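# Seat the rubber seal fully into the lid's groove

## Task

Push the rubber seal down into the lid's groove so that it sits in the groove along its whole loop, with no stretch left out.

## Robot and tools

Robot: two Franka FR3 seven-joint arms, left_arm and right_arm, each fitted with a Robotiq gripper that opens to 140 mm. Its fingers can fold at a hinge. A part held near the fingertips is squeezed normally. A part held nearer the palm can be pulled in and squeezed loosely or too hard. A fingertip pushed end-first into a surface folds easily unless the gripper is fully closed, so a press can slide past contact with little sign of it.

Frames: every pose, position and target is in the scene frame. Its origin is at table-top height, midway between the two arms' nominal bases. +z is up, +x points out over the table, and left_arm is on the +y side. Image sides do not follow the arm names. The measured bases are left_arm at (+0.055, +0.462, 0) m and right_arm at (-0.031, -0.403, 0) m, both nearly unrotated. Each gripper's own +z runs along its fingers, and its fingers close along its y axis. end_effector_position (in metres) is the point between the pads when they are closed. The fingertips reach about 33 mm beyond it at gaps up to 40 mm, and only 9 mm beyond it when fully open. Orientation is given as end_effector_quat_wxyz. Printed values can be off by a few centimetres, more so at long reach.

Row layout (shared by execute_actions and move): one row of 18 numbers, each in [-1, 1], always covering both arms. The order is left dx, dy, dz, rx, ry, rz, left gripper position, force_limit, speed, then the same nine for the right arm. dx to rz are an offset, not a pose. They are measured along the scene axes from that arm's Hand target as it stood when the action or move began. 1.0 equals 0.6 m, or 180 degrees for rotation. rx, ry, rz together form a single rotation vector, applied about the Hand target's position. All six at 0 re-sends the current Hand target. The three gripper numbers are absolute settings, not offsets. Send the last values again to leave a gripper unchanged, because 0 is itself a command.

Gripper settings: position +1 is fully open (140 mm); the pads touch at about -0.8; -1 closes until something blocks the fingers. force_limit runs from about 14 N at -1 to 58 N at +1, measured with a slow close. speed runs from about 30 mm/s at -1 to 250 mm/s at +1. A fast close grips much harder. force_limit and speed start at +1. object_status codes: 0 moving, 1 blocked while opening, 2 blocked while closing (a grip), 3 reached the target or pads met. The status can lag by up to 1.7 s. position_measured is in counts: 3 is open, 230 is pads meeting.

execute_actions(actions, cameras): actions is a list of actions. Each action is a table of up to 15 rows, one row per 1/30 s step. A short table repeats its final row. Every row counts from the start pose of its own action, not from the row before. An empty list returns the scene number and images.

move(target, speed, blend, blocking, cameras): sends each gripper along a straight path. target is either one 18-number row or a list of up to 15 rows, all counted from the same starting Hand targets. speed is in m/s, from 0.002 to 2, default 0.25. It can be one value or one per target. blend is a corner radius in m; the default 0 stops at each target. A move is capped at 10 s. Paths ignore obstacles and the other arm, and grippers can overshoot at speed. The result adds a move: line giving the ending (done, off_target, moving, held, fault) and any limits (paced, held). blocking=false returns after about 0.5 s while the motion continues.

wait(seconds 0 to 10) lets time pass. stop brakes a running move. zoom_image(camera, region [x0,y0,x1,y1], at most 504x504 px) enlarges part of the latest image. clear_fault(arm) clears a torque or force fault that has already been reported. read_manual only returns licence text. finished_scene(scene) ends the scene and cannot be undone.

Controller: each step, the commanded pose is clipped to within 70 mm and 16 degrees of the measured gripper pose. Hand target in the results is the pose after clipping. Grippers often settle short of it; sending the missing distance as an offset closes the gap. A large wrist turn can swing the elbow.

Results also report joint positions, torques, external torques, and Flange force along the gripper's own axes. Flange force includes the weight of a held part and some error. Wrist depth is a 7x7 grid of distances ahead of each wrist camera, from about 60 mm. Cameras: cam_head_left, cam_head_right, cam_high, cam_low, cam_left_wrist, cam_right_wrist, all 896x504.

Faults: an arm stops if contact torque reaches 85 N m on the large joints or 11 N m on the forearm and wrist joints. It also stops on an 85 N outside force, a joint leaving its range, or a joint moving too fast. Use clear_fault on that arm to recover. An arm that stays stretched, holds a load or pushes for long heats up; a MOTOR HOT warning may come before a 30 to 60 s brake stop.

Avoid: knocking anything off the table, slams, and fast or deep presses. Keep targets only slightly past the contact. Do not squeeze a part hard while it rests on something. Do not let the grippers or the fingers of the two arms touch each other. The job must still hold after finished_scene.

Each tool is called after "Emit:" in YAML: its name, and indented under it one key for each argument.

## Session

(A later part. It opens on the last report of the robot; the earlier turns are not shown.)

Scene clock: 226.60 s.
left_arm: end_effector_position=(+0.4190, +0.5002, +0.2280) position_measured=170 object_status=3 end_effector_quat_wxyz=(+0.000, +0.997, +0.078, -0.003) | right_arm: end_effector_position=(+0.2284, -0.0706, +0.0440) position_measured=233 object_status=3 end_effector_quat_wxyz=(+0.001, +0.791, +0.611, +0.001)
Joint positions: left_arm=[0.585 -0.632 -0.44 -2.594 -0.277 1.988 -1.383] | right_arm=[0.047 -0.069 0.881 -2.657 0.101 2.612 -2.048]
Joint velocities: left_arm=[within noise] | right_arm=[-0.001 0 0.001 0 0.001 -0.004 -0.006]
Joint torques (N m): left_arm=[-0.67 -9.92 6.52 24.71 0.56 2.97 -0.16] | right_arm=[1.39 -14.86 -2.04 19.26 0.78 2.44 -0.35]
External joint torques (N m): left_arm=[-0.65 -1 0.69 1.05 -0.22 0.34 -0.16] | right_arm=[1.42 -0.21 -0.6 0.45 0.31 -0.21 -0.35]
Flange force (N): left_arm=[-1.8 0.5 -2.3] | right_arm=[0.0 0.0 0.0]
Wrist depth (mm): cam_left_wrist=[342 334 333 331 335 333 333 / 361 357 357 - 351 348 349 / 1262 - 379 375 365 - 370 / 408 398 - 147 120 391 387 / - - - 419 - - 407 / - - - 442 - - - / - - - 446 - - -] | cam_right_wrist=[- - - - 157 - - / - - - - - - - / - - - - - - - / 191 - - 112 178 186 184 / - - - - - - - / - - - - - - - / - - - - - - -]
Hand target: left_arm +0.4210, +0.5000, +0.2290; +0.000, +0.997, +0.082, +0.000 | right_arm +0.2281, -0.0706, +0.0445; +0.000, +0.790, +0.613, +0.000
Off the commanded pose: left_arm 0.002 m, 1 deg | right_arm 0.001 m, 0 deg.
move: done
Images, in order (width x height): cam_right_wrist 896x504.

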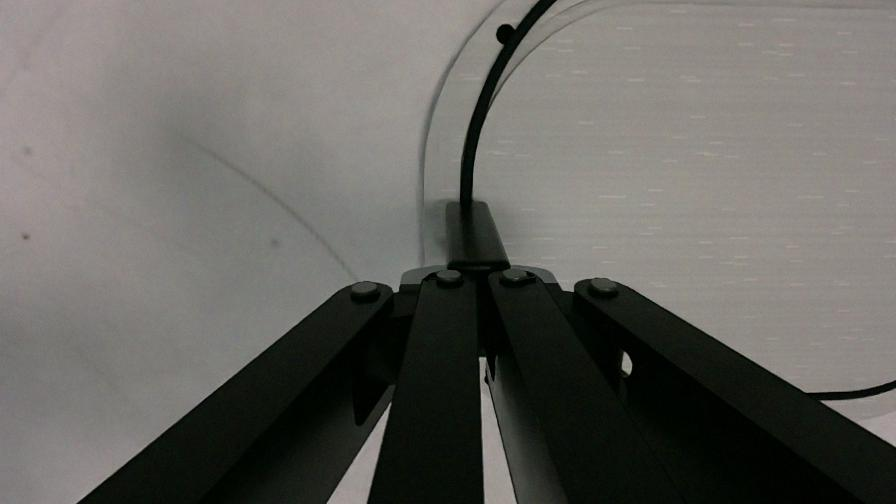

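Emit:
move:
  target:
    - [0,0,0,0,0,0,-0.324,-0.3,-0.2,0.0038,0.0145,0,0,0,-0.0056,-1,-1,-0.1]
    - [0,0,0,0,0,0,-0.324,-0.3,-0.2,0.0010,0.0108,-0.0158,0,0,-0.0056,-1,-1,-0.1]
    - [0,0,0,0,0,0,-0.324,-0.3,-0.2,0.0038,0.0145,0,0,0,-0.0056,-1,-1,-0.1]
    - [0,0,0,0,0,0,-0.324,-0.3,-0.2,0.0085,0.0305,0,0,0,-0.0222,-1,-1,-0.1]
    - [0,0,0,0,0,0,-0.324,-0.3,-0.2,0.0057,0.0268,-0.0158,0,0,-0.0222,-1,-1,-0.1]
    - [0,0,0,0,0,0,-0.324,-0.3,-0.2,0.0085,0.0305,0,0,0,-0.0222,-1,-1,-0.1]
    - [0,0,0,0,0,0,-0.324,-0.3,-0.2,0.0147,0.0460,0,0,0,-0.0667,-1,-1,-0.1]
  speed: [0.1,0.05,0.1,0.1,0.05,0.1,0.1]
  blend: [0.003,0,0.003,0.003,0,0.003,0]
  cameras: ["cam_right_wrist"]

Emit:
zoom_image:
  camera: "cam_right_wrist"
  region: [400, 60, 600, 280]

Scene clock: 232.73 s.
left_arm: end_effector_position=(+0.4190, +0.5002, +0.2280) position_measured=170 object_status=3 end_effector_quat_wxyz=(+0.000, +0.997, +0.078, -0.003) | right_arm: end_effector_position=(+0.2372, -0.0426, +0.0449) position_measured=233 object_status=3 end_effector_quat_wxyz=(-0.001, +0.849, +0.529, +0.001)
Joint positions: left_arm=[0.585 -0.632 -0.44 -2.594 -0.277 1.988 -1.383] | right_arm=[0.04 0.033 0.887 -2.57 -0.049 2.593 -1.719]
Joint velocities: left_arm=[within noise] | right_arm=[0 0 0 0 -0.001 0 0.006]
Joint torques (N m): left_arm=[-0.68 -9.96 6.54 24.68 0.55 2.98 -0.17] | right_arm=[1.09 -15.81 0.07 19.82 -0.07 2.42 0.22]
External joint torques (N m): left_arm=[-0.66 -1.1 0.72 1.1 -0.23 0.35 -0.17] | right_arm=[1.07 1.36 -0.68 0.68 -0.54 -0.27 0.22]
Flange force (N): left_arm=[-2.1 0.6 -2.5] | right_arm=[0.0 0.0 0.0]
Wrist depth (mm): cam_left_wrist=[341 337 343 334 338 324 334 / 1320 358 352 351 351 351 346 / - 369 369 - 362 367 363 / 1400 398 390 388 120 380 387 / 1400 - - 414 - - 406 / - - - 444 - - - / - - - 454 - - -] | cam_right_wrist=[- - - - 157 159 - / - - 176 176 165 - - / - - - 173 175 174 - / - - - 112 184 - - / - - - - - - - / - - - - - - - / - - - - - - -]
Hand target: left_arm +0.4210, +0.5000, +0.2290; +0.000, +0.997, +0.082, +0.000 | right_arm +0.2369, -0.0430, +0.0445; +0.000, +0.850, +0.527, +0.000
Off the commanded pose: left_arm 0.002 m, 1 deg | right_arm 0.001 m, 0 deg.
move: done
Images, in order (width x height): cam_right_wrist 896x504.

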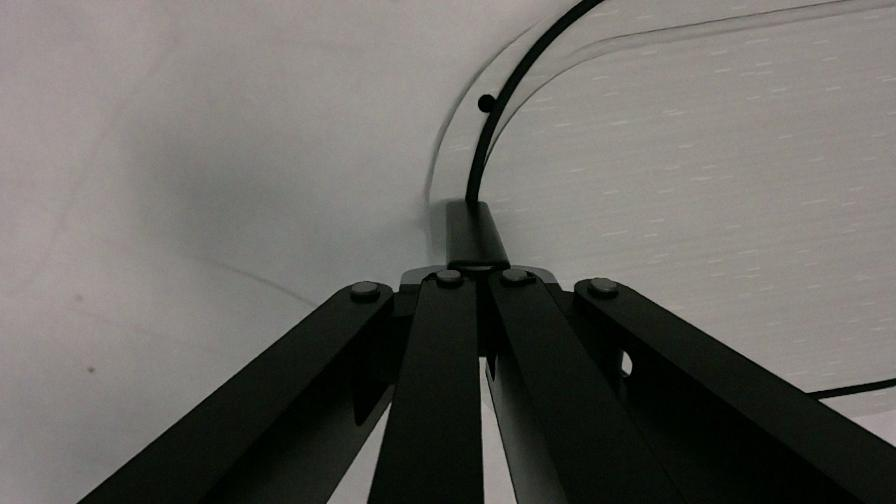

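Scaled by 2.291 from the camera's 896x504 image, which has a finer 1280x720 frame.

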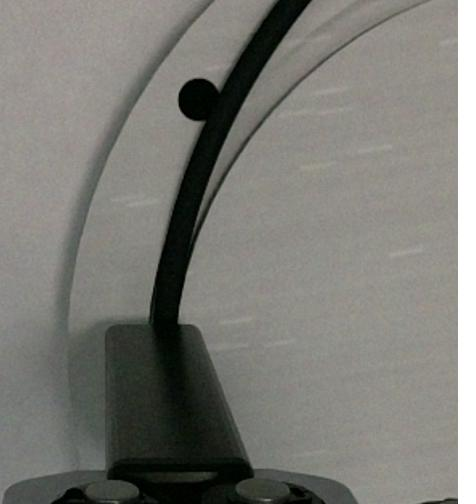

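Emit:
move:
  target:
    - [0,0,0,0,0,0,-0.324,-0.3,-0.2,0.0010,-0.0005,0,0,0,0.0278,-1,-1,-0.1]
    - [0,0,0,0,0,0,-0.324,-0.3,-0.2,-0.0018,-0.0042,-0.0158,0,0,0.0278,-1,-1,-0.1]
    - [0,0,0,0,0,0,-0.324,-0.3,-0.2,0.0010,-0.0005,0,0,0,0.0278,-1,-1,-0.1]
    - [0,0,0,0,0,0,-0.324,-0.3,-0.2,0.0075,0.0148,0,0,0,-0.0111,-1,-1,-0.1]
    - [0,0,0,0,0,0,-0.324,-0.3,-0.2,0.0047,0.0111,-0.0158,0,0,-0.0111,-1,-1,-0.1]
    - [0,0,0,0,0,0,-0.324,-0.3,-0.2,0.0075,0.0148,0,0,0,-0.0111,-1,-1,-0.1]
    - [0,0,0,0,0,0,-0.324,-0.3,-0.2,0.0166,0.0288,0,0,0,-0.0611,-1,-1,-0.1]
  speed: [0.1,0.05,0.1,0.1,0.05,0.1,0.1]
  blend: [0.001,0,0.003,0.003,0,0.003,0]
  cameras: ["cam_right_wrist"]

Emit:
zoom_image:
  camera: "cam_right_wrist"
  region: [400, 60, 600, 280]

Scene clock: 239.63 s.
left_arm: end_effector_position=(+0.4190, +0.5002, +0.2280) position_measured=170 object_status=3 end_effector_quat_wxyz=(+0.000, +0.997, +0.078, -0.003) | right_arm: end_effector_position=(+0.2469, -0.0251, +0.0450) position_measured=233 object_status=3 end_effector_quat_wxyz=(-0.001, +0.895, +0.445, +0.001)
Joint positions: left_arm=[0.585 -0.632 -0.44 -2.594 -0.277 1.988 -1.383] | right_arm=[0.106 0.102 0.819 -2.503 -0.137 2.571 -1.458]
Joint velocities: left_arm=[within noise] | right_arm=[0 0 -0.001 -0.001 0 0 0.005]
Joint torques (N m): left_arm=[-0.64 -9.94 6.52 24.74 0.56 2.98 -0.19] | right_arm=[1.45 -19.07 1.03 19.96 -0.08 2.43 0.23]
External joint torques (N m): left_arm=[-0.66 -1.09 0.66 1.15 -0.22 0.35 -0.19] | right_arm=[1.42 1.4 -1.2 0.72 -0.55 -0.25 0.23]
Flange force (N): left_arm=[-1.9 0.7 -2.5] | right_arm=[13.5 -1.9 11.0]
Wrist depth (mm): cam_left_wrist=[345 336 327 334 332 - - / 362 358 344 346 349 353 - / 1237 374 372 366 365 - - / 1185 - 383 383 - 389 - / 1370 - - 416 - - - / - - - 432 - - - / - - - 468 - - -] | cam_right_wrist=[- - 167 - 162 159 - / - - - - - 166 - / - - - - - 175 174 / - - 193 118 187 182 182 / - - 89 - - 191 - / - - - - - - - / - - - - - - -]
Hand target: left_arm +0.4210, +0.5000, +0.2290; +0.000, +0.997, +0.082, +0.000 | right_arm +0.2468, -0.0257, +0.0445; +0.000, +0.896, +0.443, +0.000
Off the commanded pose: left_arm 0.002 m, 1 deg | right_arm 0.001 m, 0 deg.
move: done
Images, in order (width x height): cam_right_wrist 896x504.

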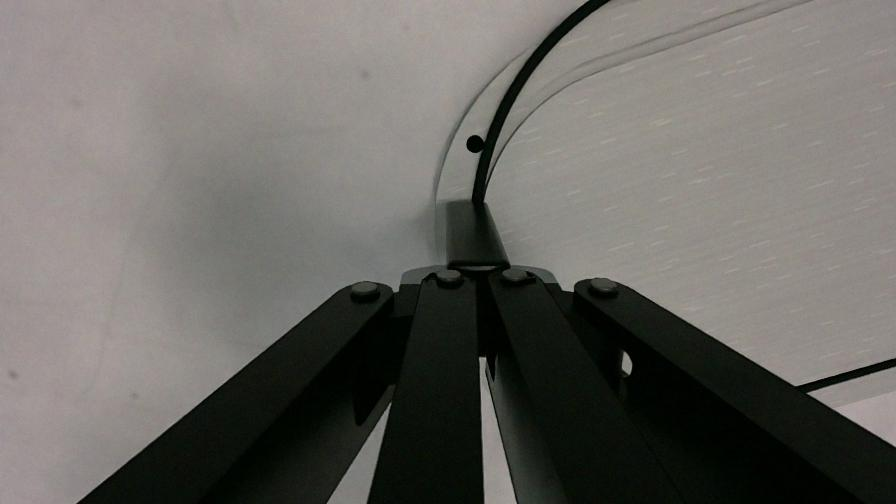

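Scaled by 2.291 from the camera's 896x504 image, which has a finer 1280x720 frame.

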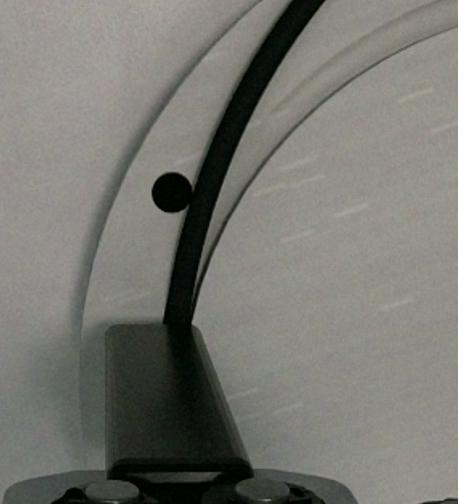

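Emit:
move:
  target:
    - [0,0,0,0,0,0,-0.324,-0.3,-0.2,0.0072,-0.0053,0,0,0,0.0389,-1,-1,-0.1]
    - [0,0,0,0,0,0,-0.324,-0.3,-0.2,0.0044,-0.0090,-0.0158,0,0,0.0389,-1,-1,-0.1]
  speed: [0.1,0.05]

Scene clock: 246.93 s.
left_arm: end_effector_position=(+0.4190, +0.5002, +0.2280) position_measured=170 object_status=3 end_effector_quat_wxyz=(+0.000, +0.997, +0.078, -0.003) | right_arm: end_effector_position=(+0.2513, -0.0284, +0.0397) position_measured=233 object_status=3 end_effector_quat_wxyz=(+0.001, +0.866, +0.500, +0.004)
Joint positions: left_arm=[0.585 -0.632 -0.44 -2.594 -0.277 1.988 -1.383] | right_arm=[0.089 0.12 0.822 -2.506 -0.177 2.588 -1.561]
Joint velocities: left_arm=[within noise] | right_arm=[0 0.002 0.001 0.001 -0.003 0.003 0.005]
Joint torques (N m): left_arm=[-0.62 -9.94 6.55 24.74 0.56 2.97 -0.15] | right_arm=[0.57 -14.66 -0.03 15.73 -0.37 3.37 0.16]
External joint torques (N m): left_arm=[-0.6 -1.06 0.74 1.13 -0.22 0.35 -0.15] | right_arm=[0.52 5.91 -2.65 -3.2 -0.85 0.69 0.16]
Flange force (N): left_arm=[-1.9 0.4 -2.5] | right_arm=[16.2 1.8 33.4]
Wrist depth (mm): cam_left_wrist=[1094 - - - 335 333 331 / 364 - 355 - 353 - 347 / 376 376 371 367 - - 366 / 1294 391 388 148 119 - - / 1408 - - - - - 407 / - - - - - - - / - - - 446 - - -] | cam_right_wrist=[- - - - 153 155 157 / - - - - 162 - 163 / - - 183 164 - - - / - - - 118 - 179 - / - - - - - - - / - - - - - - - / - - - - - - -]
Hand target: left_arm +0.4210, +0.5000, +0.2290; +0.000, +0.997, +0.082, +0.000 | right_arm +0.2495, -0.0311, +0.0350; +0.000, +0.868, +0.497, +0.000
Off the commanded pose: left_arm 0.002 m, 1 deg | right_arm 0.006 m, 1 deg.
move: off_target (right_arm)

Emit:
move:
  target:
    - [0,0,0,0,0,0,-0.324,-0.3,-0.2,0.0028,0.0037,0.0083,0,0,0,-1,-1,-0.1]
    - [0,0,0,0,0,0,-0.324,-0.3,-0.2,0.0028,0.0037,0.0158,0,0,0,-1,-1,-0.1]
  speed: [0.05,0.1]
  blend: [0.001,0]
  cameras: ["cam_right_wrist"]

Emit:
zoom_image:
  camera: "cam_right_wrist"
  region: [400, 60, 600, 280]

Scene clock: 249.93 s.
left_arm: end_effector_position=(+0.4190, +0.5002, +0.2280) position_measured=170 object_status=3 end_effector_quat_wxyz=(+0.000, +0.997, +0.078, -0.003) | right_arm: end_effector_position=(+0.2514, -0.0289, +0.0439) position_measured=233 object_status=3 end_effector_quat_wxyz=(+0.001, +0.869, +0.495, +0.001)
Joint positions: left_arm=[0.585 -0.632 -0.44 -2.594 -0.277 1.988 -1.383] | right_arm=[0.083 0.108 0.829 -2.502 -0.151 2.571 -1.571]
Joint velocities: left_arm=[within noise] | right_arm=[0 0 0.001 0 0.002 -0.002 -0.004]
Joint torques (N m): left_arm=[-0.66 -9.94 6.57 24.73 0.56 2.97 -0.15] | right_arm=[0.53 -20.27 2.07 19.68 0.82 2.46 -0.39]
External joint torques (N m): left_arm=[-0.71 -1.1 0.67 1.1 -0.22 0.34 -0.15] | right_arm=[0.5 0.08 -0.3 0.39 0.33 -0.24 -0.39]
Flange force (N): left_arm=[-2.1 0.6 -2.5] | right_arm=[0.2 0.5 -2.5]
Wrist depth (mm): cam_left_wrist=[340 341 339 326 339 - 333 / - 353 357 352 355 - 339 / 390 375 371 375 366 370 373 / 1314 392 386 386 131 384 - / 1385 - - 392 - - - / - - - - - - - / - - - 442 - - -] | cam_right_wrist=[- - - - - 158 160 / - - - - 166 166 - / - - 185 167 - 175 - / - 189 - 112 - - - / - - - - - - 194 / - - - - - - - / - - - - - - -]
Hand target: left_arm +0.4210, +0.5000, +0.2290; +0.000, +0.997, +0.082, +0.000 | right_arm +0.2512, -0.0289, +0.0445; +0.000, +0.868, +0.497, +0.000
Off the commanded pose: left_arm 0.002 m, 1 deg | right_arm 0.001 m, 0 deg.
move: done
Images, in order (width x height): cam_right_wrist 896x504.

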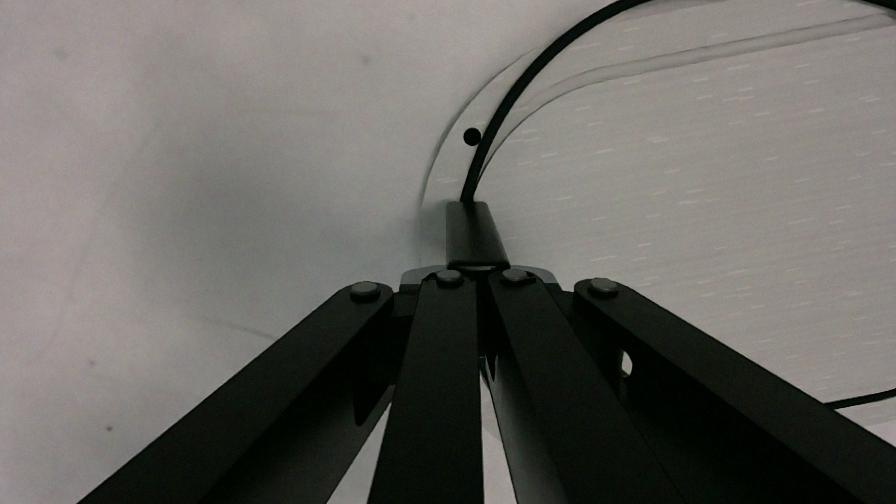

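Scaled by 2.291 from the camera's 896x504 image, which has a finer 1280x720 frame.

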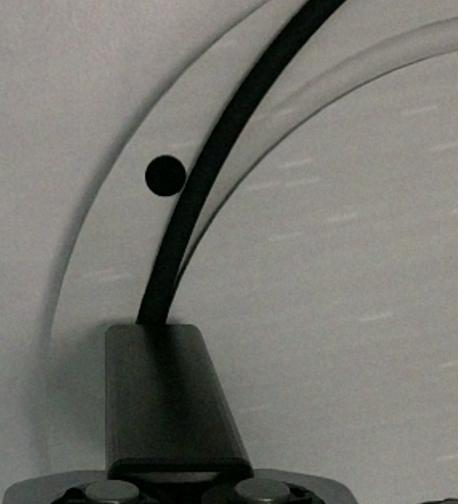

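Emit:
move:
  target:
    - [0,0,0,0,0,0,-0.324,-0.3,-0.2,0.0067,0.0135,0,0,0,-0.0472,-1,-1,-0.1]
    - [0,0,0,0,0,0,-0.324,-0.3,-0.2,0.0067,0.0135,-0.0075,0,0,-0.0472,-1,-1,-0.1]
    - [0,0,0,0,0,0,-0.324,-0.3,-0.2,0.0039,0.0098,-0.0158,0,0,-0.0472,-1,-1,-0.1]
    - [0,0,0,0,0,0,-0.324,-0.3,-0.2,0.0067,0.0135,-0.0075,0,0,-0.0472,-1,-1,-0.1]
    - [0,0,0,0,0,0,-0.324,-0.3,-0.2,0.0067,0.0135,0,0,0,-0.0472,-1,-1,-0.1]
    - [0,0,0,0,0,0,-0.324,-0.3,-0.2,0.0169,0.0245,0,0,0,-0.0944,-1,-1,-0.1]
  speed: [0.1,0.05,0.04,0.05,0.1,0.1]
  blend: [0.002,0.001,0,0.001,0.003,0]
  cameras: ["cam_right_wrist"]

Emit:
zoom_image:
  camera: "cam_right_wrist"
  region: [400, 60, 600, 280]

Scene clock: 255.30 s.
left_arm: end_effector_position=(+0.4190, +0.5002, +0.2280) position_measured=170 object_status=3 end_effector_quat_wxyz=(+0.000, +0.997, +0.078, -0.003) | right_arm: end_effector_position=(+0.2612, -0.0135, +0.0450) position_measured=233 object_status=3 end_effector_quat_wxyz=(-0.001, +0.931, +0.366, +0.001)
Joint positions: left_arm=[0.585 -0.632 -0.44 -2.594 -0.277 1.988 -1.383] | right_arm=[0.188 0.152 0.726 -2.441 -0.179 2.55 -1.265]
Joint velocities: left_arm=[within noise] | right_arm=[0 0.001 0.001 0 0 0 0.006]
Joint torques (N m): left_arm=[-0.69 -9.93 6.54 24.71 0.55 2.98 -0.16] | right_arm=[1.47 -22.81 1.88 20.12 -0.05 2.44 0.27]
External joint torques (N m): left_arm=[-0.68 -1.06 0.7 1.1 -0.23 0.35 -0.16] | right_arm=[1.56 1.08 -1.08 0.73 -0.53 -0.24 0.27]
Flange force (N): left_arm=[-2.0 0.6 -2.4] | right_arm=[10.7 -4.2 8.6]
Wrist depth (mm): cam_left_wrist=[- - 343 338 335 323 332 / 352 - - 354 - 349 348 / 1268 370 371 370 372 365 363 / 1320 397 391 386 131 - 374 / 1327 - - 410 - - - / - - - 444 - - - / - - - 444 - - -] | cam_right_wrist=[- - - - 160 158 159 / - 176 - - - - 166 / - - - 169 - - - / - - - 111 181 186 186 / - - - - - - - / - - - - - - - / - - - - - - -]
Hand target: left_arm +0.4210, +0.5000, +0.2290; +0.000, +0.997, +0.082, +0.000 | right_arm +0.2613, -0.0142, +0.0445; +0.000, +0.932, +0.363, +0.000
Off the commanded pose: left_arm 0.002 m, 1 deg | right_arm 0.001 m, 0 deg.
move: done; blend cut to 0.0022 m at target 5
Images, in order (width x height): cam_right_wrist 896x504.

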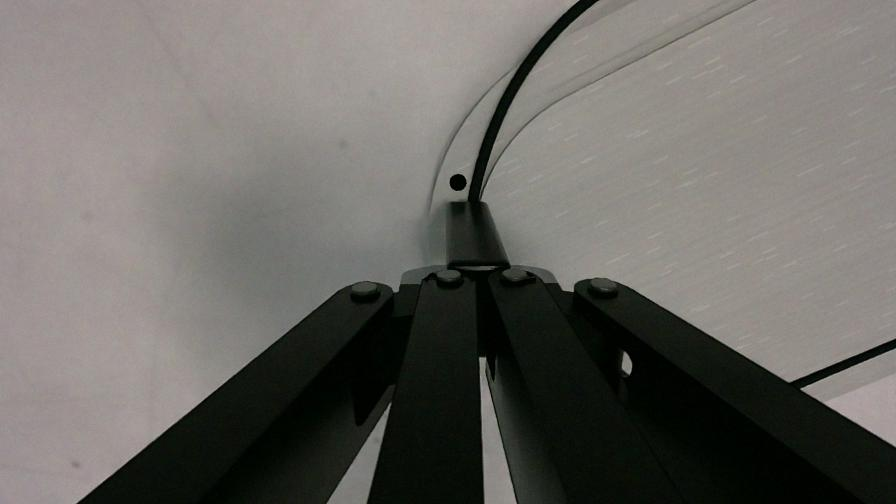

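Scaled by 2.291 from the camera's 896x504 image, which has a finer 1280x720 frame.

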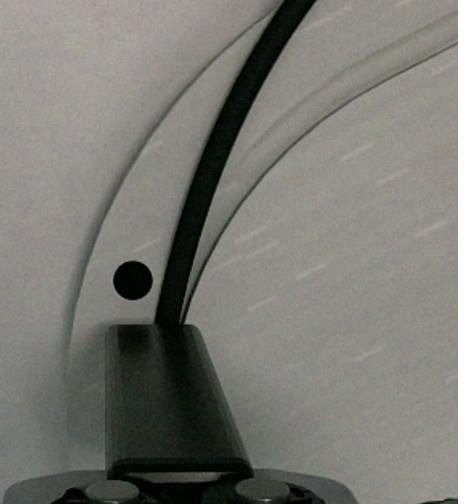

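Emit:
move:
  target:
    - [0,0,0,0,0,0,-0.324,-0.3,-0.2,0.0022,-0.0023,0,0,0,0.0111,-1,-1,-0.1]
    - [0,0,0,0,0,0,-0.324,-0.3,-0.2,0.0022,-0.0023,-0.0075,0,0,0.0111,-1,-1,-0.1]
    - [0,0,0,0,0,0,-0.324,-0.3,-0.2,-0.0006,-0.0060,-0.0158,0,0,0.0111,-1,-1,-0.1]
    - [0,0,0,0,0,0,-0.324,-0.3,-0.2,0.0022,-0.0023,-0.0075,0,0,0.0111,-1,-1,-0.1]
    - [0,0,0,0,0,0,-0.324,-0.3,-0.2,0.0022,-0.0023,0,0,0,0.0111,-1,-1,-0.1]
    - [0,0,0,0,0,0,-0.324,-0.3,-0.2,0.0134,0.0077,0,0,0,-0.0333,-1,-1,-0.1]
    - [0,0,0,0,0,0,-0.324,-0.3,-0.2,0.0134,0.0077,-0.0075,0,0,-0.0333,-1,-1,-0.1]
    - [0,0,0,0,0,0,-0.324,-0.3,-0.2,0.0106,0.0040,-0.0158,0,0,-0.0333,-1,-1,-0.1]
    - [0,0,0,0,0,0,-0.324,-0.3,-0.2,0.0134,0.0077,-0.0075,0,0,-0.0333,-1,-1,-0.1]
    - [0,0,0,0,0,0,-0.324,-0.3,-0.2,0.0134,0.0077,0,0,0,-0.0333,-1,-1,-0.1]
    - [0,0,0,0,0,0,-0.324,-0.3,-0.2,0.0259,0.0159,0,0,0,-0.0806,-1,-1,-0.1]
  speed: [0.05,0.05,0.04,0.05,0.1,0.1,0.05,0.04,0.05,0.1,0.1]
  blend: [0.001,0.001,0,0.001,0.003,0.003,0.001,0,0.001,0.003,0]
  cameras: ["cam_right_wrist"]

Emit:
zoom_image:
  camera: "cam_right_wrist"
  region: [400, 60, 600, 280]

Scene clock: 262.40 s.
left_arm: end_effector_position=(+0.4190, +0.5002, +0.2280) position_measured=170 object_status=3 end_effector_quat_wxyz=(+0.000, +0.997, +0.078, -0.003) | right_arm: end_effector_position=(+0.2774, -0.0042, +0.0452) position_measured=233 object_status=3 end_effector_quat_wxyz=(+0.000, +0.969, +0.248, +0.002)
Joint positions: left_arm=[0.585 -0.632 -0.44 -2.594 -0.277 1.988 -1.383] | right_arm=[0.268 0.191 0.636 -2.383 -0.201 2.53 -1.014]
Joint velocities: left_arm=[within noise] | right_arm=[0 -0.001 -0.001 0.001 0 0 0.006]
Joint torques (N m): left_arm=[-0.65 -9.94 6.52 24.7 0.56 2.98 -0.16] | right_arm=[1.49 -25.71 2.33 20.35 0.36 2.42 0.2]
External joint torques (N m): left_arm=[-0.65 -1.07 0.68 1.1 -0.23 0.36 -0.16] | right_arm=[1.57 1.42 -1.12 0.72 -0.13 -0.25 0.2]
Flange force (N): left_arm=[-2.0 0.6 -2.4] | right_arm=[8.4 -5.9 6.8]
Wrist depth (mm): cam_left_wrist=[1080 332 336 336 334 335 330 / 364 356 357 351 352 345 339 / 1225 364 369 - - 369 - / - - 384 388 119 - 383 / - - - 421 - - - / - - - - - - - / - - - 448 - - -] | cam_right_wrist=[- - - - 161 - 159 / - - - 165 167 - 164 / - - - - - 177 - / - - 189 112 - - 181 / - - - - - - - / - - - - - - - / - - - - - - -]
Hand target: left_arm +0.4210, +0.5000, +0.2290; +0.000, +0.997, +0.082, +0.000 | right_arm +0.2768, -0.0047, +0.0445; +0.000, +0.970, +0.243, +0.000
Off the commanded pose: left_arm 0.002 m, 1 deg | right_arm 0.001 m, 1 deg.
move: done; blend cut to 0.0022 m at target 5, 0.0022 m at target 6, 0.0022 m at target 10
Images, in order (width x height): cam_right_wrist 896x504.

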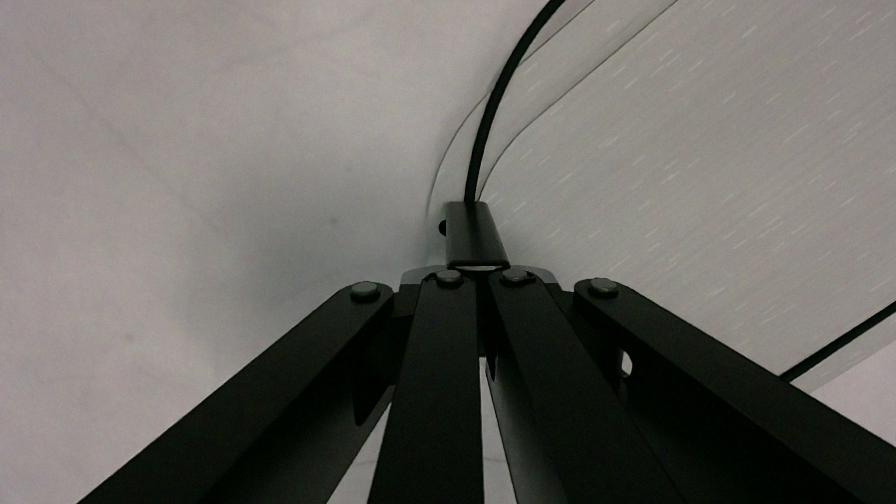

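Scaled by 2.291 from the camera's 896x504 image, which has a finer 1280x720 frame.

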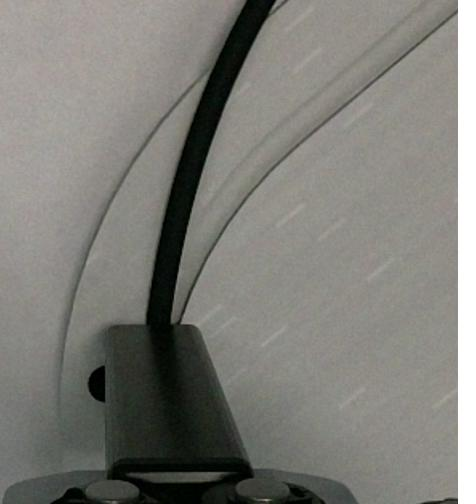

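Emit:
move:
  target:
    - [0,0,0,0,0,0,-0.324,-0.3,-0.2,0.0202,0.0077,0,0,0,-0.0839,-0.6,-1,0]
    - [0,0,0,0,0,0,-0.324,-0.3,-0.2,0.0202,0.0077,-0.0100,0,0,-0.0839,-0.6,-1,0]
    - [0,0,0,0,0,0,-0.324,-0.3,-0.2,0.0202,0.0077,-0.0100,0,0,-0.0839,-1,-1,-1]
    - [0,0,0,0,0,0,-0.324,-0.3,-0.2,0.0174,0.0040,-0.0167,0,0,-0.0839,-1,-1,-1]
    - [0,0,0,0,0,0,-0.324,-0.3,-0.2,0.0192,0.0064,-0.0117,0,0,-0.0839,-0.68,-1,0]
    - [0,0,0,0,0,0,-0.324,-0.3,-0.2,0.0202,0.0077,0,0,0,-0.0839,-0.68,-1,0]
    - [0,0,0,0,0,0,-0.324,-0.3,-0.2,0.0202,0.0077,0,0,0,-0.0839,-1,-1,-0.1]
    - [0,0,0,0,0,0,-0.324,-0.3,-0.2,0.0202,0.0077,-0.0075,0,0,-0.0839,-1,-1,-0.1]
    - [0,0,0,0,0,0,-0.324,-0.3,-0.2,0.0174,0.0040,-0.0158,0,0,-0.0839,-1,-1,-0.1]
    - [0,0,0,0,0,0,-0.324,-0.3,-0.2,0.0202,0.0077,-0.0075,0,0,-0.0839,-1,-1,-0.1]
    - [0,0,0,0,0,0,-0.324,-0.3,-0.2,0.0202,0.0077,0,0,0,-0.0839,-1,-1,-0.1]
  speed: [0.1,0.06,0.05,0.05,0.05,0.15,0.1,0.06,0.04,0.05,0.1]
  blend: [0,0,0,0,0,0,0,0.001,0,0.001,0]
  cameras: ["cam_right_wrist"]

Emit:
zoom_image:
  camera: "cam_right_wrist"
  region: [400, 60, 600, 280]

Scene clock: 274.20 s.
left_arm: end_effector_position=(+0.4190, +0.5002, +0.2280) position_measured=170 object_status=3 end_effector_quat_wxyz=(+0.000, +0.997, +0.078, -0.003) | right_arm: end_effector_position=(+0.2893, -0.0002, +0.0437) position_measured=233 object_status=3 end_effector_quat_wxyz=(+0.001, +0.994, +0.112, +0.001)
Joint positions: left_arm=[0.585 -0.632 -0.44 -2.594 -0.277 1.988 -1.383] | right_arm=[0.346 0.214 0.547 -2.344 -0.195 2.519 -0.756]
Joint velocities: left_arm=[within noise] | right_arm=[0 0.001 0 0 0.001 -0.006 0.001]
Joint torques (N m): left_arm=[-0.7 -9.9 6.5 24.72 0.55 2.97 -0.15] | right_arm=[0.52 -29.27 3.28 20.42 0.81 2.43 -0.46]
External joint torques (N m): left_arm=[-0.73 -1.08 0.64 1.14 -0.23 0.35 -0.15] | right_arm=[0.41 0.33 -0.36 0.77 0.35 -0.22 -0.46]
Flange force (N): left_arm=[-2.0 0.7 -2.5] | right_arm=[3.0 -1.6 -0.7]
Wrist depth (mm): cam_left_wrist=[341 341 - 336 345 - 333 / 365 354 361 353 353 353 347 / 1416 373 372 367 364 363 361 / 1320 396 385 383 120 - - / 1400 - - - - - 407 / - - - 439 - - - / - - - 446 - - -] | cam_right_wrist=[- - 166 - 157 158 - / - - - 166 - 166 164 / - - - - - 172 169 / - - - 112 - - 181 / - - - - - - 187 / - - - - - - - / - - - - - - -]
Hand target: left_arm +0.4210, +0.5000, +0.2290; +0.000, +0.997, +0.082, +0.000 | right_arm +0.2890, -0.0001, +0.0445; +0.000, +0.994, +0.113, +0.000
Off the commanded pose: left_arm 0.002 m, 1 deg | right_arm 0.001 m, 0 deg.
move: done
Images, in order (width x height): cam_right_wrist 896x504.

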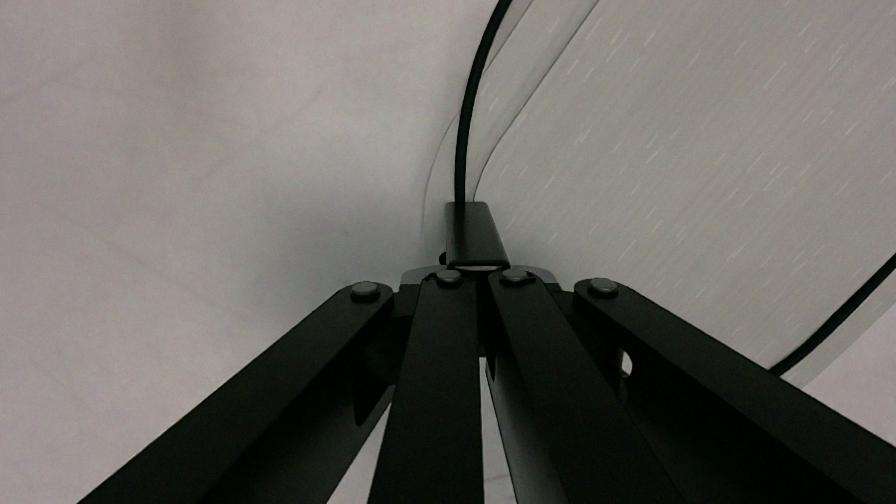

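Scaled by 2.291 from the camera's 896x504 image, which has a finer 1280x720 frame.

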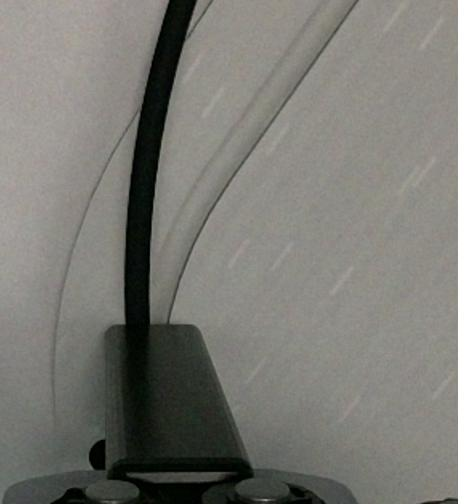

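Emit:
execute_actions:
  actions: []
  cameras: ["cam_right_wrist"]

Emit:
zoom_image:
  camera: "cam_right_wrist"
  region: [400, 60, 600, 280]

Emit:
zoom_image:
  camera: "cam_right_wrist"
  region: [200, 0, 704, 283]

Scene clock: 279.43 s.
left_arm: end_effector_position=(+0.4190, +0.5002, +0.2280) position_measured=170 object_status=3 end_effector_quat_wxyz=(+0.000, +0.997, +0.078, -0.003) | right_arm: end_effector_position=(+0.2892, -0.0003, +0.0436) position_measured=233 object_status=3 end_effector_quat_wxyz=(+0.001, +0.994, +0.112, +0.001)
Joint positions: left_arm=[0.585 -0.632 -0.44 -2.594 -0.277 1.988 -1.383] | right_arm=[0.346 0.214 0.547 -2.344 -0.195 2.519 -0.756]
Joint velocities: within noise
Joint torques (N m): left_arm=[-0.65 -9.95 6.56 24.75 0.55 2.99 -0.16] | right_arm=[0.47 -29.27 3.27 20.42 0.79 2.41 -0.44]
External joint torques (N m): left_arm=[-0.66 -1.09 0.71 1.14 -0.23 0.36 -0.16] | right_arm=[0.42 0.4 -0.32 0.66 0.33 -0.25 -0.44]
Flange force (N): left_arm=[-2.0 0.6 -2.5] | right_arm=[2.9 -1.6 -0.6]
Wrist depth (mm): cam_left_wrist=[1133 - 337 338 336 334 329 / 359 - 359 354 352 348 351 / 377 376 - 367 368 364 369 / 1320 393 - 146 119 388 396 / 1416 - - - - - - / - - - 442 - - - / - - - 453 - - -] | cam_right_wrist=[- - - - 157 - - / - - - 163 - - - / - - - 173 - - - / - - - 116 - - - / - - - - - - 193 / - - - - - - - / - - - - - - -]
Hand target: left_arm +0.4210, +0.5000, +0.2290; +0.000, +0.997, +0.082, +0.000 | right_arm +0.2890, -0.0001, +0.0445; +0.000, +0.994, +0.113, +0.000
Tool commands: left_gripper/position=-0.324 left_gripper/force_limit=-0.3 left_gripper/speed=-0.2 right_gripper/position=-1.0 right_gripper/force_limit=-1.0 right_gripper/speed=-0.1
Off the commanded pose: left_arm 0.002 m, 1 deg | right_arm 0.001 m, 0 deg.
Images, in order (width x height): cam_right_wrist 896x504.

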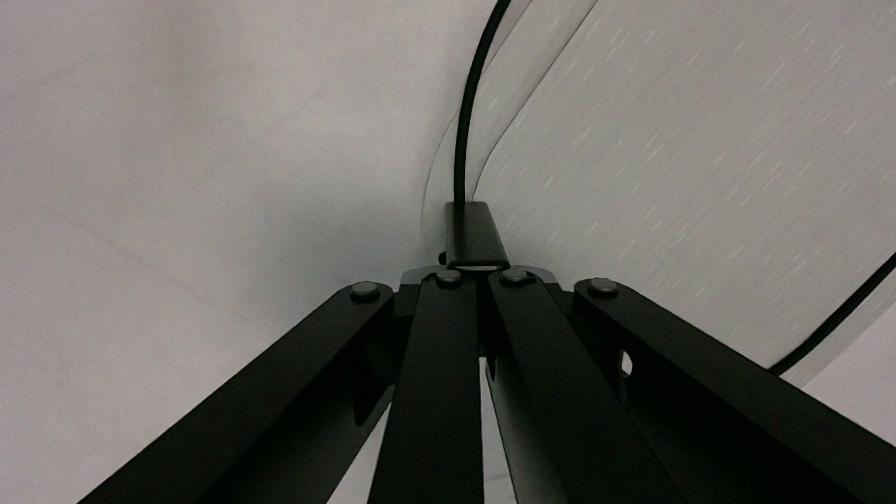

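Scaled by 2.291 from the camera's 896x504 image, which has a finer 1280x720 frame.

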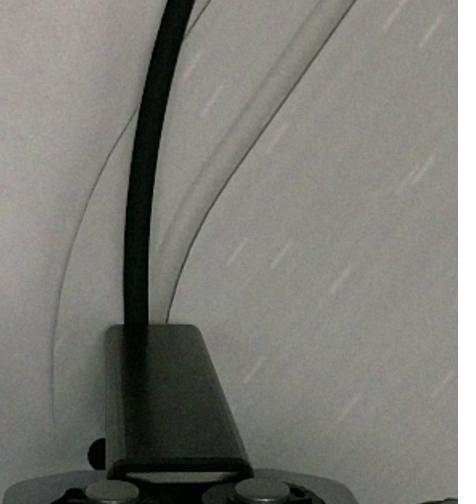

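Scaled by 1.000.

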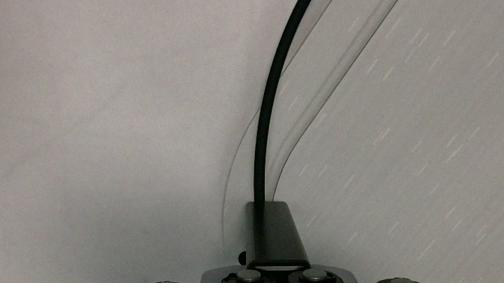

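Emit:
move:
  target:
    - [0,0,0,0,0,0,-0.324,-0.3,-0.2,-0.0003,0.0013,0.004,0,0,0,-1,-1,-0.1]
    - [0,0,0,0,0,0,-0.324,-0.3,-0.2,-0.0003,0.0013,0.004,0,0,0,-0.6,-1,0]
    - [0,0,0,0,0,0,-0.324,-0.3,-0.2,-0.0003,0.0013,-0.010,0,0,0,-0.6,-1,0]
  speed: [0.1,0.1,0.05]
  cameras: ["cam_right_wrist"]

Emit:
zoom_image:
  camera: "cam_right_wrist"
  region: [400, 60, 600, 280]

Scene clock: 284.80 s.
left_arm: end_effector_position=(+0.4190, +0.5002, +0.2280) position_measured=170 object_status=3 end_effector_quat_wxyz=(+0.000, +0.997, +0.078, -0.003) | right_arm: end_effector_position=(+0.2883, +0.0007, +0.0393) position_measured=205 object_status=3 end_effector_quat_wxyz=(+0.000, +0.993, +0.115, -0.001)
Joint positions: left_arm=[0.585 -0.632 -0.44 -2.594 -0.277 1.988 -1.383] | right_arm=[0.347 0.227 0.545 -2.342 -0.202 2.525 -0.756]
Joint velocities: left_arm=[within noise] | right_arm=[0.001 -0.001 -0.002 0.001 -0.002 0.005 0.001]
Joint torques (N m): left_arm=[-0.67 -9.93 6.5 24.68 0.56 2.99 -0.18] | right_arm=[1.28 -28.32 2.72 19.71 -0.11 2.86 0.23]
External joint torques (N m): left_arm=[-0.75 -1.13 0.58 1.12 -0.23 0.36 -0.18] | right_arm=[1.26 1.6 -1.05 0.09 -0.58 0.2 0.23]
Flange force (N): left_arm=[-2.1 0.9 -2.4] | right_arm=[4.7 -6.1 8.3]
Wrist depth (mm): cam_left_wrist=[- 340 337 332 338 336 331 / - 355 358 351 - - 347 / 1300 - 370 - - 374 368 / 1314 - - 390 119 - 378 / 420 - - - - - 390 / - - - - - - - / - - - 444 - - -] | cam_right_wrist=[166 - - 163 154 - 154 / - - - 163 159 - - / - - - - - - - / - - - - - - - / - - - - 94 81 - / - - - - - - - / - - - - - - -]
Hand target: left_arm +0.4210, +0.5000, +0.2290; +0.000, +0.997, +0.082, +0.000 | right_arm +0.2888, +0.0007, +0.0385; +0.000, +0.994, +0.113, +0.000
Off the commanded pose: left_arm 0.002 m, 1 deg | right_arm 0.001 m, 0 deg.
move: done
Images, in order (width x height): cam_right_wrist 896x504.

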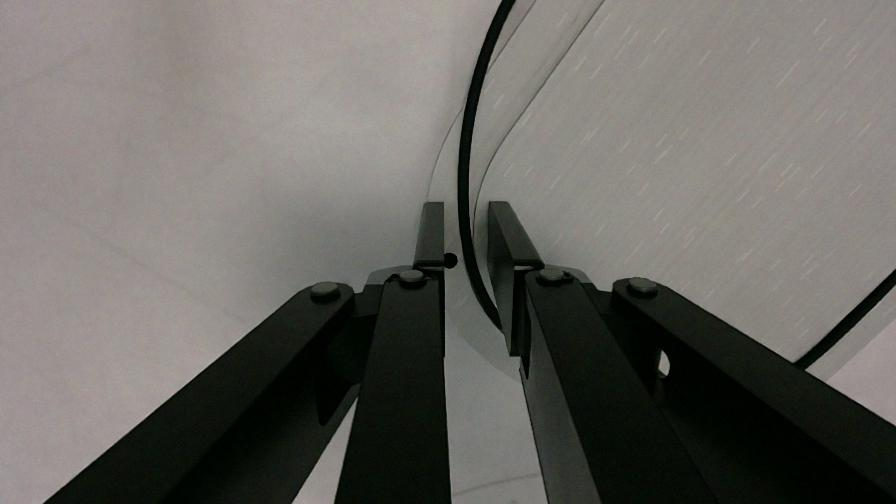

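Scaled by 2.291 from the camera's 896x504 image, which has a finer 1280x720 frame.

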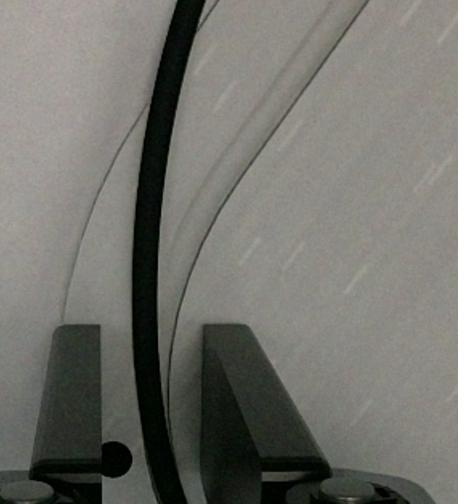

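Emit:
move:
  target:
    - [0,0,0,0,0,0,-0.324,-0.3,-0.2,0,0,0.009,0,0,0,-0.6,-1,0]
    - [0,0,0,0,0,0,-0.324,-0.3,-0.2,0.0165,0.0028,0.009,0,0,-0.0333,-0.6,-1,0]
    - [0,0,0,0,0,0,-0.324,-0.3,-0.2,0.0165,0.0028,0,0,0,-0.0333,-0.6,-1,0]
    - [0,0,0,0,0,0,-0.324,-0.3,-0.2,0.0165,0.0028,0,0,0,-0.0333,-1,-1,-1]
  speed: [0.1,0.1,0.05,0.05]
  cameras: ["cam_right_wrist"]

Emit:
zoom_image:
  camera: "cam_right_wrist"
  region: [400, 60, 600, 280]

Scene clock: 299.83 s.
left_arm: end_effector_position=(+0.4190, +0.5002, +0.2280) position_measured=170 object_status=3 end_effector_quat_wxyz=(+0.000, +0.997, +0.078, -0.003) | right_arm: end_effector_position=(+0.2984, +0.0021, +0.0390) position_measured=225 object_status=2 end_effector_quat_wxyz=(+0.000, +0.998, +0.063, -0.001)
Joint positions: left_arm=[0.585 -0.632 -0.44 -2.594 -0.277 1.988 -1.383] | right_arm=[0.372 0.243 0.509 -2.316 -0.2 2.517 -0.667]
Joint torques (N m): left_arm=[-0.64 -9.89 6.54 24.74 0.55 2.99 -0.15] | right_arm=[1.85 -29.86 2.76 20.3 0.09 3.06 0.2]
External joint torques (N m): left_arm=[-0.6 -1.01 0.76 1.11 -0.23 0.36 -0.15] | right_arm=[1.82 1.24 -1.08 0.63 -0.37 0.42 0.2]
Flange force (N): left_arm=[-1.8 0.4 -2.4] | right_arm=[4.0 -7.2 7.3]
Wrist depth (mm): cam_left_wrist=[- - - 348 335 343 334 / 1185 - 358 356 350 349 351 / 1262 376 375 371 369 368 364 / 1334 387 390 380 144 - 387 / 1385 - - - - - 414 / - - - - - - - / - - - 450 - - -] | cam_right_wrist=[- - - - 154 - - / - - - 160 157 162 - / - - - 167 167 170 - / - - - 115 172 - - / - - - - - - 188 / - - - - - - - / - - - - - - -]
Hand target: left_arm +0.4210, +0.5000, +0.2290; +0.000, +0.997, +0.082, +0.000 | right_arm +0.2987, +0.0024, +0.0385; +0.000, +0.998, +0.061, +0.000
Off the commanded pose: left_arm 0.002 m, 1 deg | right_arm 0.001 m, 0 deg.
move: done
Images, in order (width x height): cam_right_wrist 896x504.

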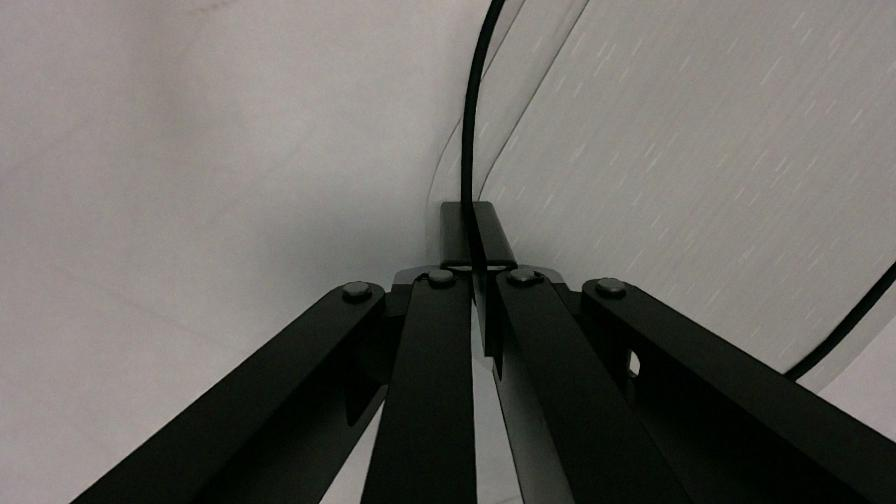

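Scaled by 2.291 from the camera's 896x504 image, which has a finer 1280x720 frame.

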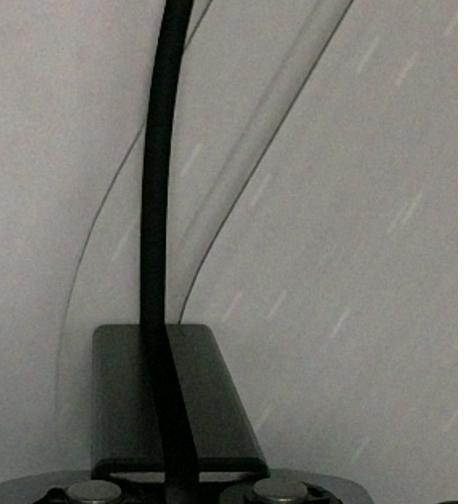

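Emit:
move:
  target:
    - [0,0,0,0,0,0,-0.324,-0.3,-0.2,0,0,0.003,0,0,0,-1,-1,-1]
    - [0,0,0,0,0,0,-0.324,-0.3,-0.2,0.0004,-0.0035,0.003,0,0,-0.0167,-1,-1,-1]
    - [0,0,0,0,0,0,-0.324,-0.3,-0.2,0.0004,-0.0035,0,0,0,-0.0167,-1,-1,-1]
  speed: [0.05,0.05,0.05]
  cameras: ["cam_right_wrist"]

Emit:
zoom_image:
  camera: "cam_right_wrist"
  region: [400, 60, 600, 280]

Scene clock: 303.77 s.
left_arm: end_effector_position=(+0.4190, +0.5002, +0.2280) position_measured=170 object_status=3 end_effector_quat_wxyz=(+0.000, +0.997, +0.078, -0.003) | right_arm: end_effector_position=(+0.2991, +0.0004, +0.0396) position_measured=225 object_status=2 end_effector_quat_wxyz=(+0.001, +0.999, +0.039, +0.000)
Joint positions: left_arm=[0.585 -0.632 -0.44 -2.594 -0.277 1.988 -1.383] | right_arm=[0.376 0.237 0.503 -2.32 -0.198 2.519 -0.623]
Joint velocities: left_arm=[within noise] | right_arm=[0 -0.001 0 0 -0.001 0 0.004]
Joint torques (N m): left_arm=[-0.68 -9.91 6.55 24.7 0.56 2.98 -0.19] | right_arm=[1.4 -29.54 2.46 19.5 0.34 2.99 0.18]
External joint torques (N m): left_arm=[-0.67 -1.16 0.75 1.21 -0.22 0.37 -0.19] | right_arm=[1.46 1.44 -1.16 -0.16 -0.12 0.35 0.18]
Flange force (N): left_arm=[-2.1 0.6 -2.7] | right_arm=[2.1 -4.9 6.9]
Wrist depth (mm): cam_left_wrist=[1158 - 339 336 - 342 329 / 361 - 351 - 344 - 362 / 1281 378 - - - 370 359 / 1281 394 - - 119 384 383 / 1393 - - 428 - - 415 / - - - - - - - / - - - 453 - - -] | cam_right_wrist=[- - - - 153 - 153 / - - - 158 161 161 160 / - - - 166 165 170 167 / - - - 126 177 176 177 / - - - - - - 184 / - - - - - - - / - - - - - - -]
Hand target: left_arm +0.4210, +0.5000, +0.2290; +0.000, +0.997, +0.082, +0.000 | right_arm +0.2989, +0.0003, +0.0385; +0.000, +0.999, +0.035, +0.000
Off the commanded pose: left_arm 0.002 m, 1 deg | right_arm 0.001 m, 0 deg.
move: done
Images, in order (width x height): cam_right_wrist 896x504.

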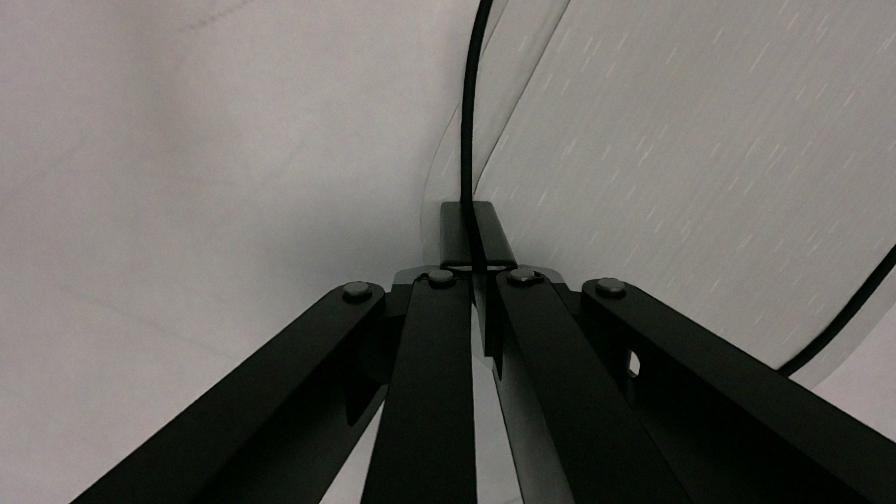

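Scaled by 2.291 from the camera's 896x504 image, which has a finer 1280x720 frame.

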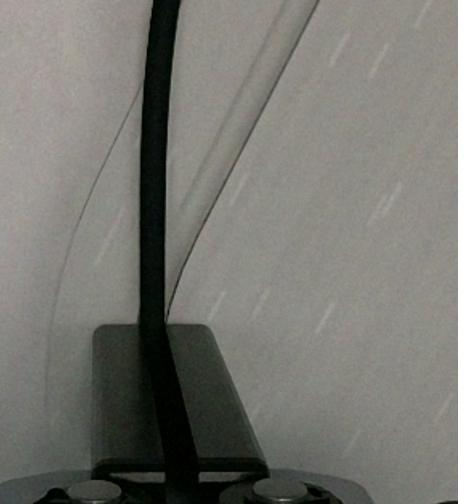

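Emit:
move:
  target:
    - [0,0,0,0,0,0,-0.324,-0.3,-0.2,0.0,0.0008,0.0,0,0,0,-1,-1,-1]
    - [0,0,0,0,0,0,-0.324,-0.3,-0.2,-0.0028,-0.0028,-0.0075,0,0,0,-1,-1,-1]
  speed: [0.05,0.05]
  cameras: ["cam_right_wrist"]

Emit:
zoom_image:
  camera: "cam_right_wrist"
  region: [400, 60, 600, 280]

Scene clock: 307.17 s.
left_arm: end_effector_position=(+0.4190, +0.5002, +0.2280) position_measured=170 object_status=3 end_effector_quat_wxyz=(+0.000, +0.997, +0.078, -0.003) | right_arm: end_effector_position=(+0.2990, +0.0005, +0.0388) position_measured=225 object_status=2 end_effector_quat_wxyz=(-0.001, +0.999, +0.038, +0.002)
Joint positions: left_arm=[0.585 -0.632 -0.44 -2.594 -0.277 1.988 -1.383] | right_arm=[0.377 0.236 0.501 -2.325 -0.2 2.527 -0.617]
Joint torques (N m): left_arm=[-0.67 -9.94 6.52 24.7 0.56 2.97 -0.13] | right_arm=[1.39 -25.23 1.88 16.97 -0.18 3.59 0.14]
External joint torques (N m): left_arm=[-0.71 -1.11 0.64 1.12 -0.22 0.35 -0.13] | right_arm=[1.46 5.88 -1.73 -2.76 -0.65 0.91 0.14]
Flange force (N): left_arm=[-2.1 0.7 -2.5] | right_arm=[3.7 -6.7 20.9]
Wrist depth (mm): cam_left_wrist=[340 339 337 340 - 330 331 / 356 356 351 - 345 351 350 / - 380 370 373 370 365 371 / 1255 - - 381 119 362 387 / 1408 - - 416 - - - / - - - - - - - / - - - 449 - - -] | cam_right_wrist=[- - - - 152 - - / - - - 157 157 - 158 / - 180 - - - - 167 / - - - 116 - - 178 / - - - - - 180 186 / - - - - - - - / - - - - - - -]
Hand target: left_arm +0.4210, +0.5000, +0.2290; +0.000, +0.997, +0.082, +0.000 | right_arm +0.2972, -0.0014, +0.0340; +0.000, +0.999, +0.035, +0.000
Off the commanded pose: left_arm 0.002 m, 1 deg | right_arm 0.005 m, 0 deg.
move: off_target (right_arm)
Images, in order (width x height): cam_right_wrist 896x504.

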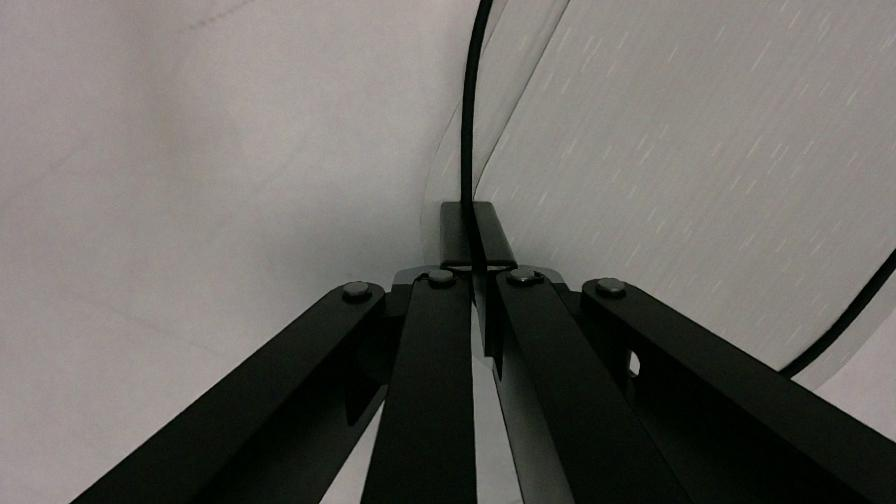

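Scaled by 2.291 from the camera's 896x504 image, which has a finer 1280x720 frame.

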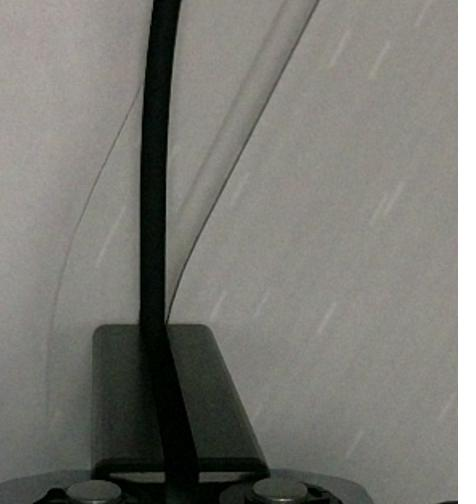

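Emit:
move:
  target:
    - [0,0,0,0,0,0,-0.324,-0.3,-0.2,0.0028,0.0032,0.0058,0,0,0,-1,-1,-1]
    - [0,0,0,0,0,0,-0.324,-0.3,-0.2,0.0028,0.0032,0.0058,0,0,0,-0.68,-1,0]
    - [0,0,0,0,0,0,-0.324,-0.3,-0.2,0.0028,0.0032,0.0175,0,0,0,-0.68,-1,0]
    - [0,0,0,0,0,0,-0.324,-0.3,-0.2,0.0028,0.0032,0.0175,0,0,0,-1,-1,-0.1]
  speed: [0.05,0.05,0.1,0.1]
  cameras: ["cam_right_wrist"]

Emit:
zoom_image:
  camera: "cam_right_wrist"
  region: [400, 60, 600, 280]

Scene clock: 310.93 s.
left_arm: end_effector_position=(+0.4190, +0.5002, +0.2280) position_measured=170 object_status=3 end_effector_quat_wxyz=(+0.000, +0.997, +0.078, -0.003) | right_arm: end_effector_position=(+0.2992, +0.0003, +0.0437) position_measured=233 object_status=3 end_effector_quat_wxyz=(+0.001, +0.999, +0.034, +0.001)
Joint positions: left_arm=[0.585 -0.632 -0.44 -2.594 -0.277 1.988 -1.383] | right_arm=[0.375 0.227 0.505 -2.32 -0.19 2.511 -0.616]
Joint torques (N m): left_arm=[-0.72 -9.92 6.56 24.71 0.56 2.98 -0.15] | right_arm=[0.5 -30.41 3.28 20.46 0.76 2.4 -0.46]
External joint torques (N m): left_arm=[-0.71 -1.04 0.72 1.09 -0.23 0.35 -0.15] | right_arm=[0.38 0.46 -0.38 0.62 0.3 -0.25 -0.46]
Flange force (N): left_arm=[-2.0 0.6 -2.4] | right_arm=[2.8 -2.0 -0.3]
Wrist depth (mm): cam_left_wrist=[343 338 339 338 334 328 332 / 1300 351 353 351 352 351 346 / - 359 374 - - 367 - / 1314 - 388 386 131 385 383 / 1400 - - - - - 405 / - - - - - - - / - - - 454 - - -] | cam_right_wrist=[- - - - 157 - 157 / - - - 167 164 - 162 / - - - 176 172 - - / - 199 - 112 181 - - / - 201 - - - - 193 / - - - - - - - / - - - - - - -]
Hand target: left_arm +0.4210, +0.5000, +0.2290; +0.000, +0.997, +0.082, +0.000 | right_arm +0.2989, +0.0005, +0.0445; +0.000, +0.999, +0.035, +0.000
Off the commanded pose: left_arm 0.002 m, 1 deg | right_arm 0.001 m, 0 deg.
move: done
Images, in order (width x height): cam_right_wrist 896x504.

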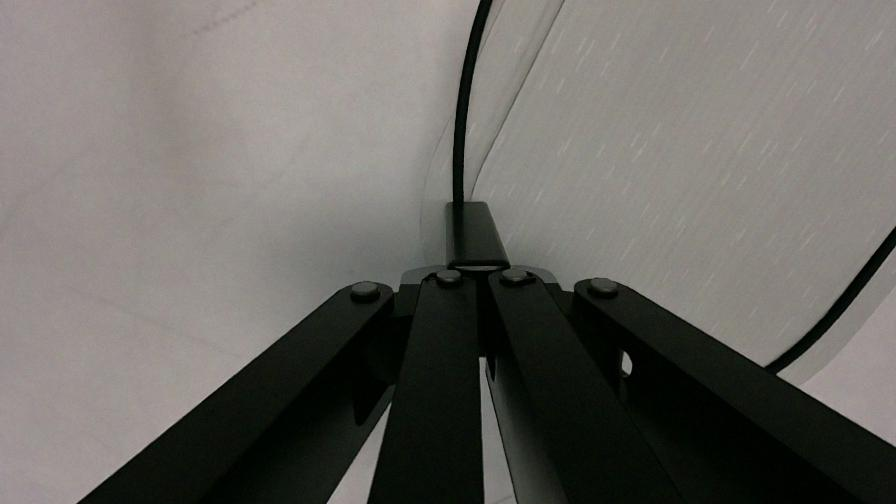

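Scaled by 2.291 from the camera's 896x504 image, which has a finer 1280x720 frame.

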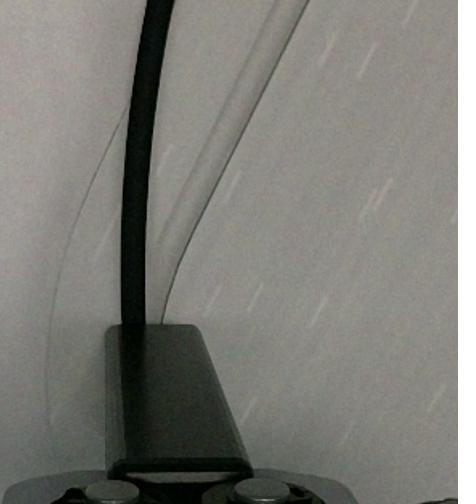

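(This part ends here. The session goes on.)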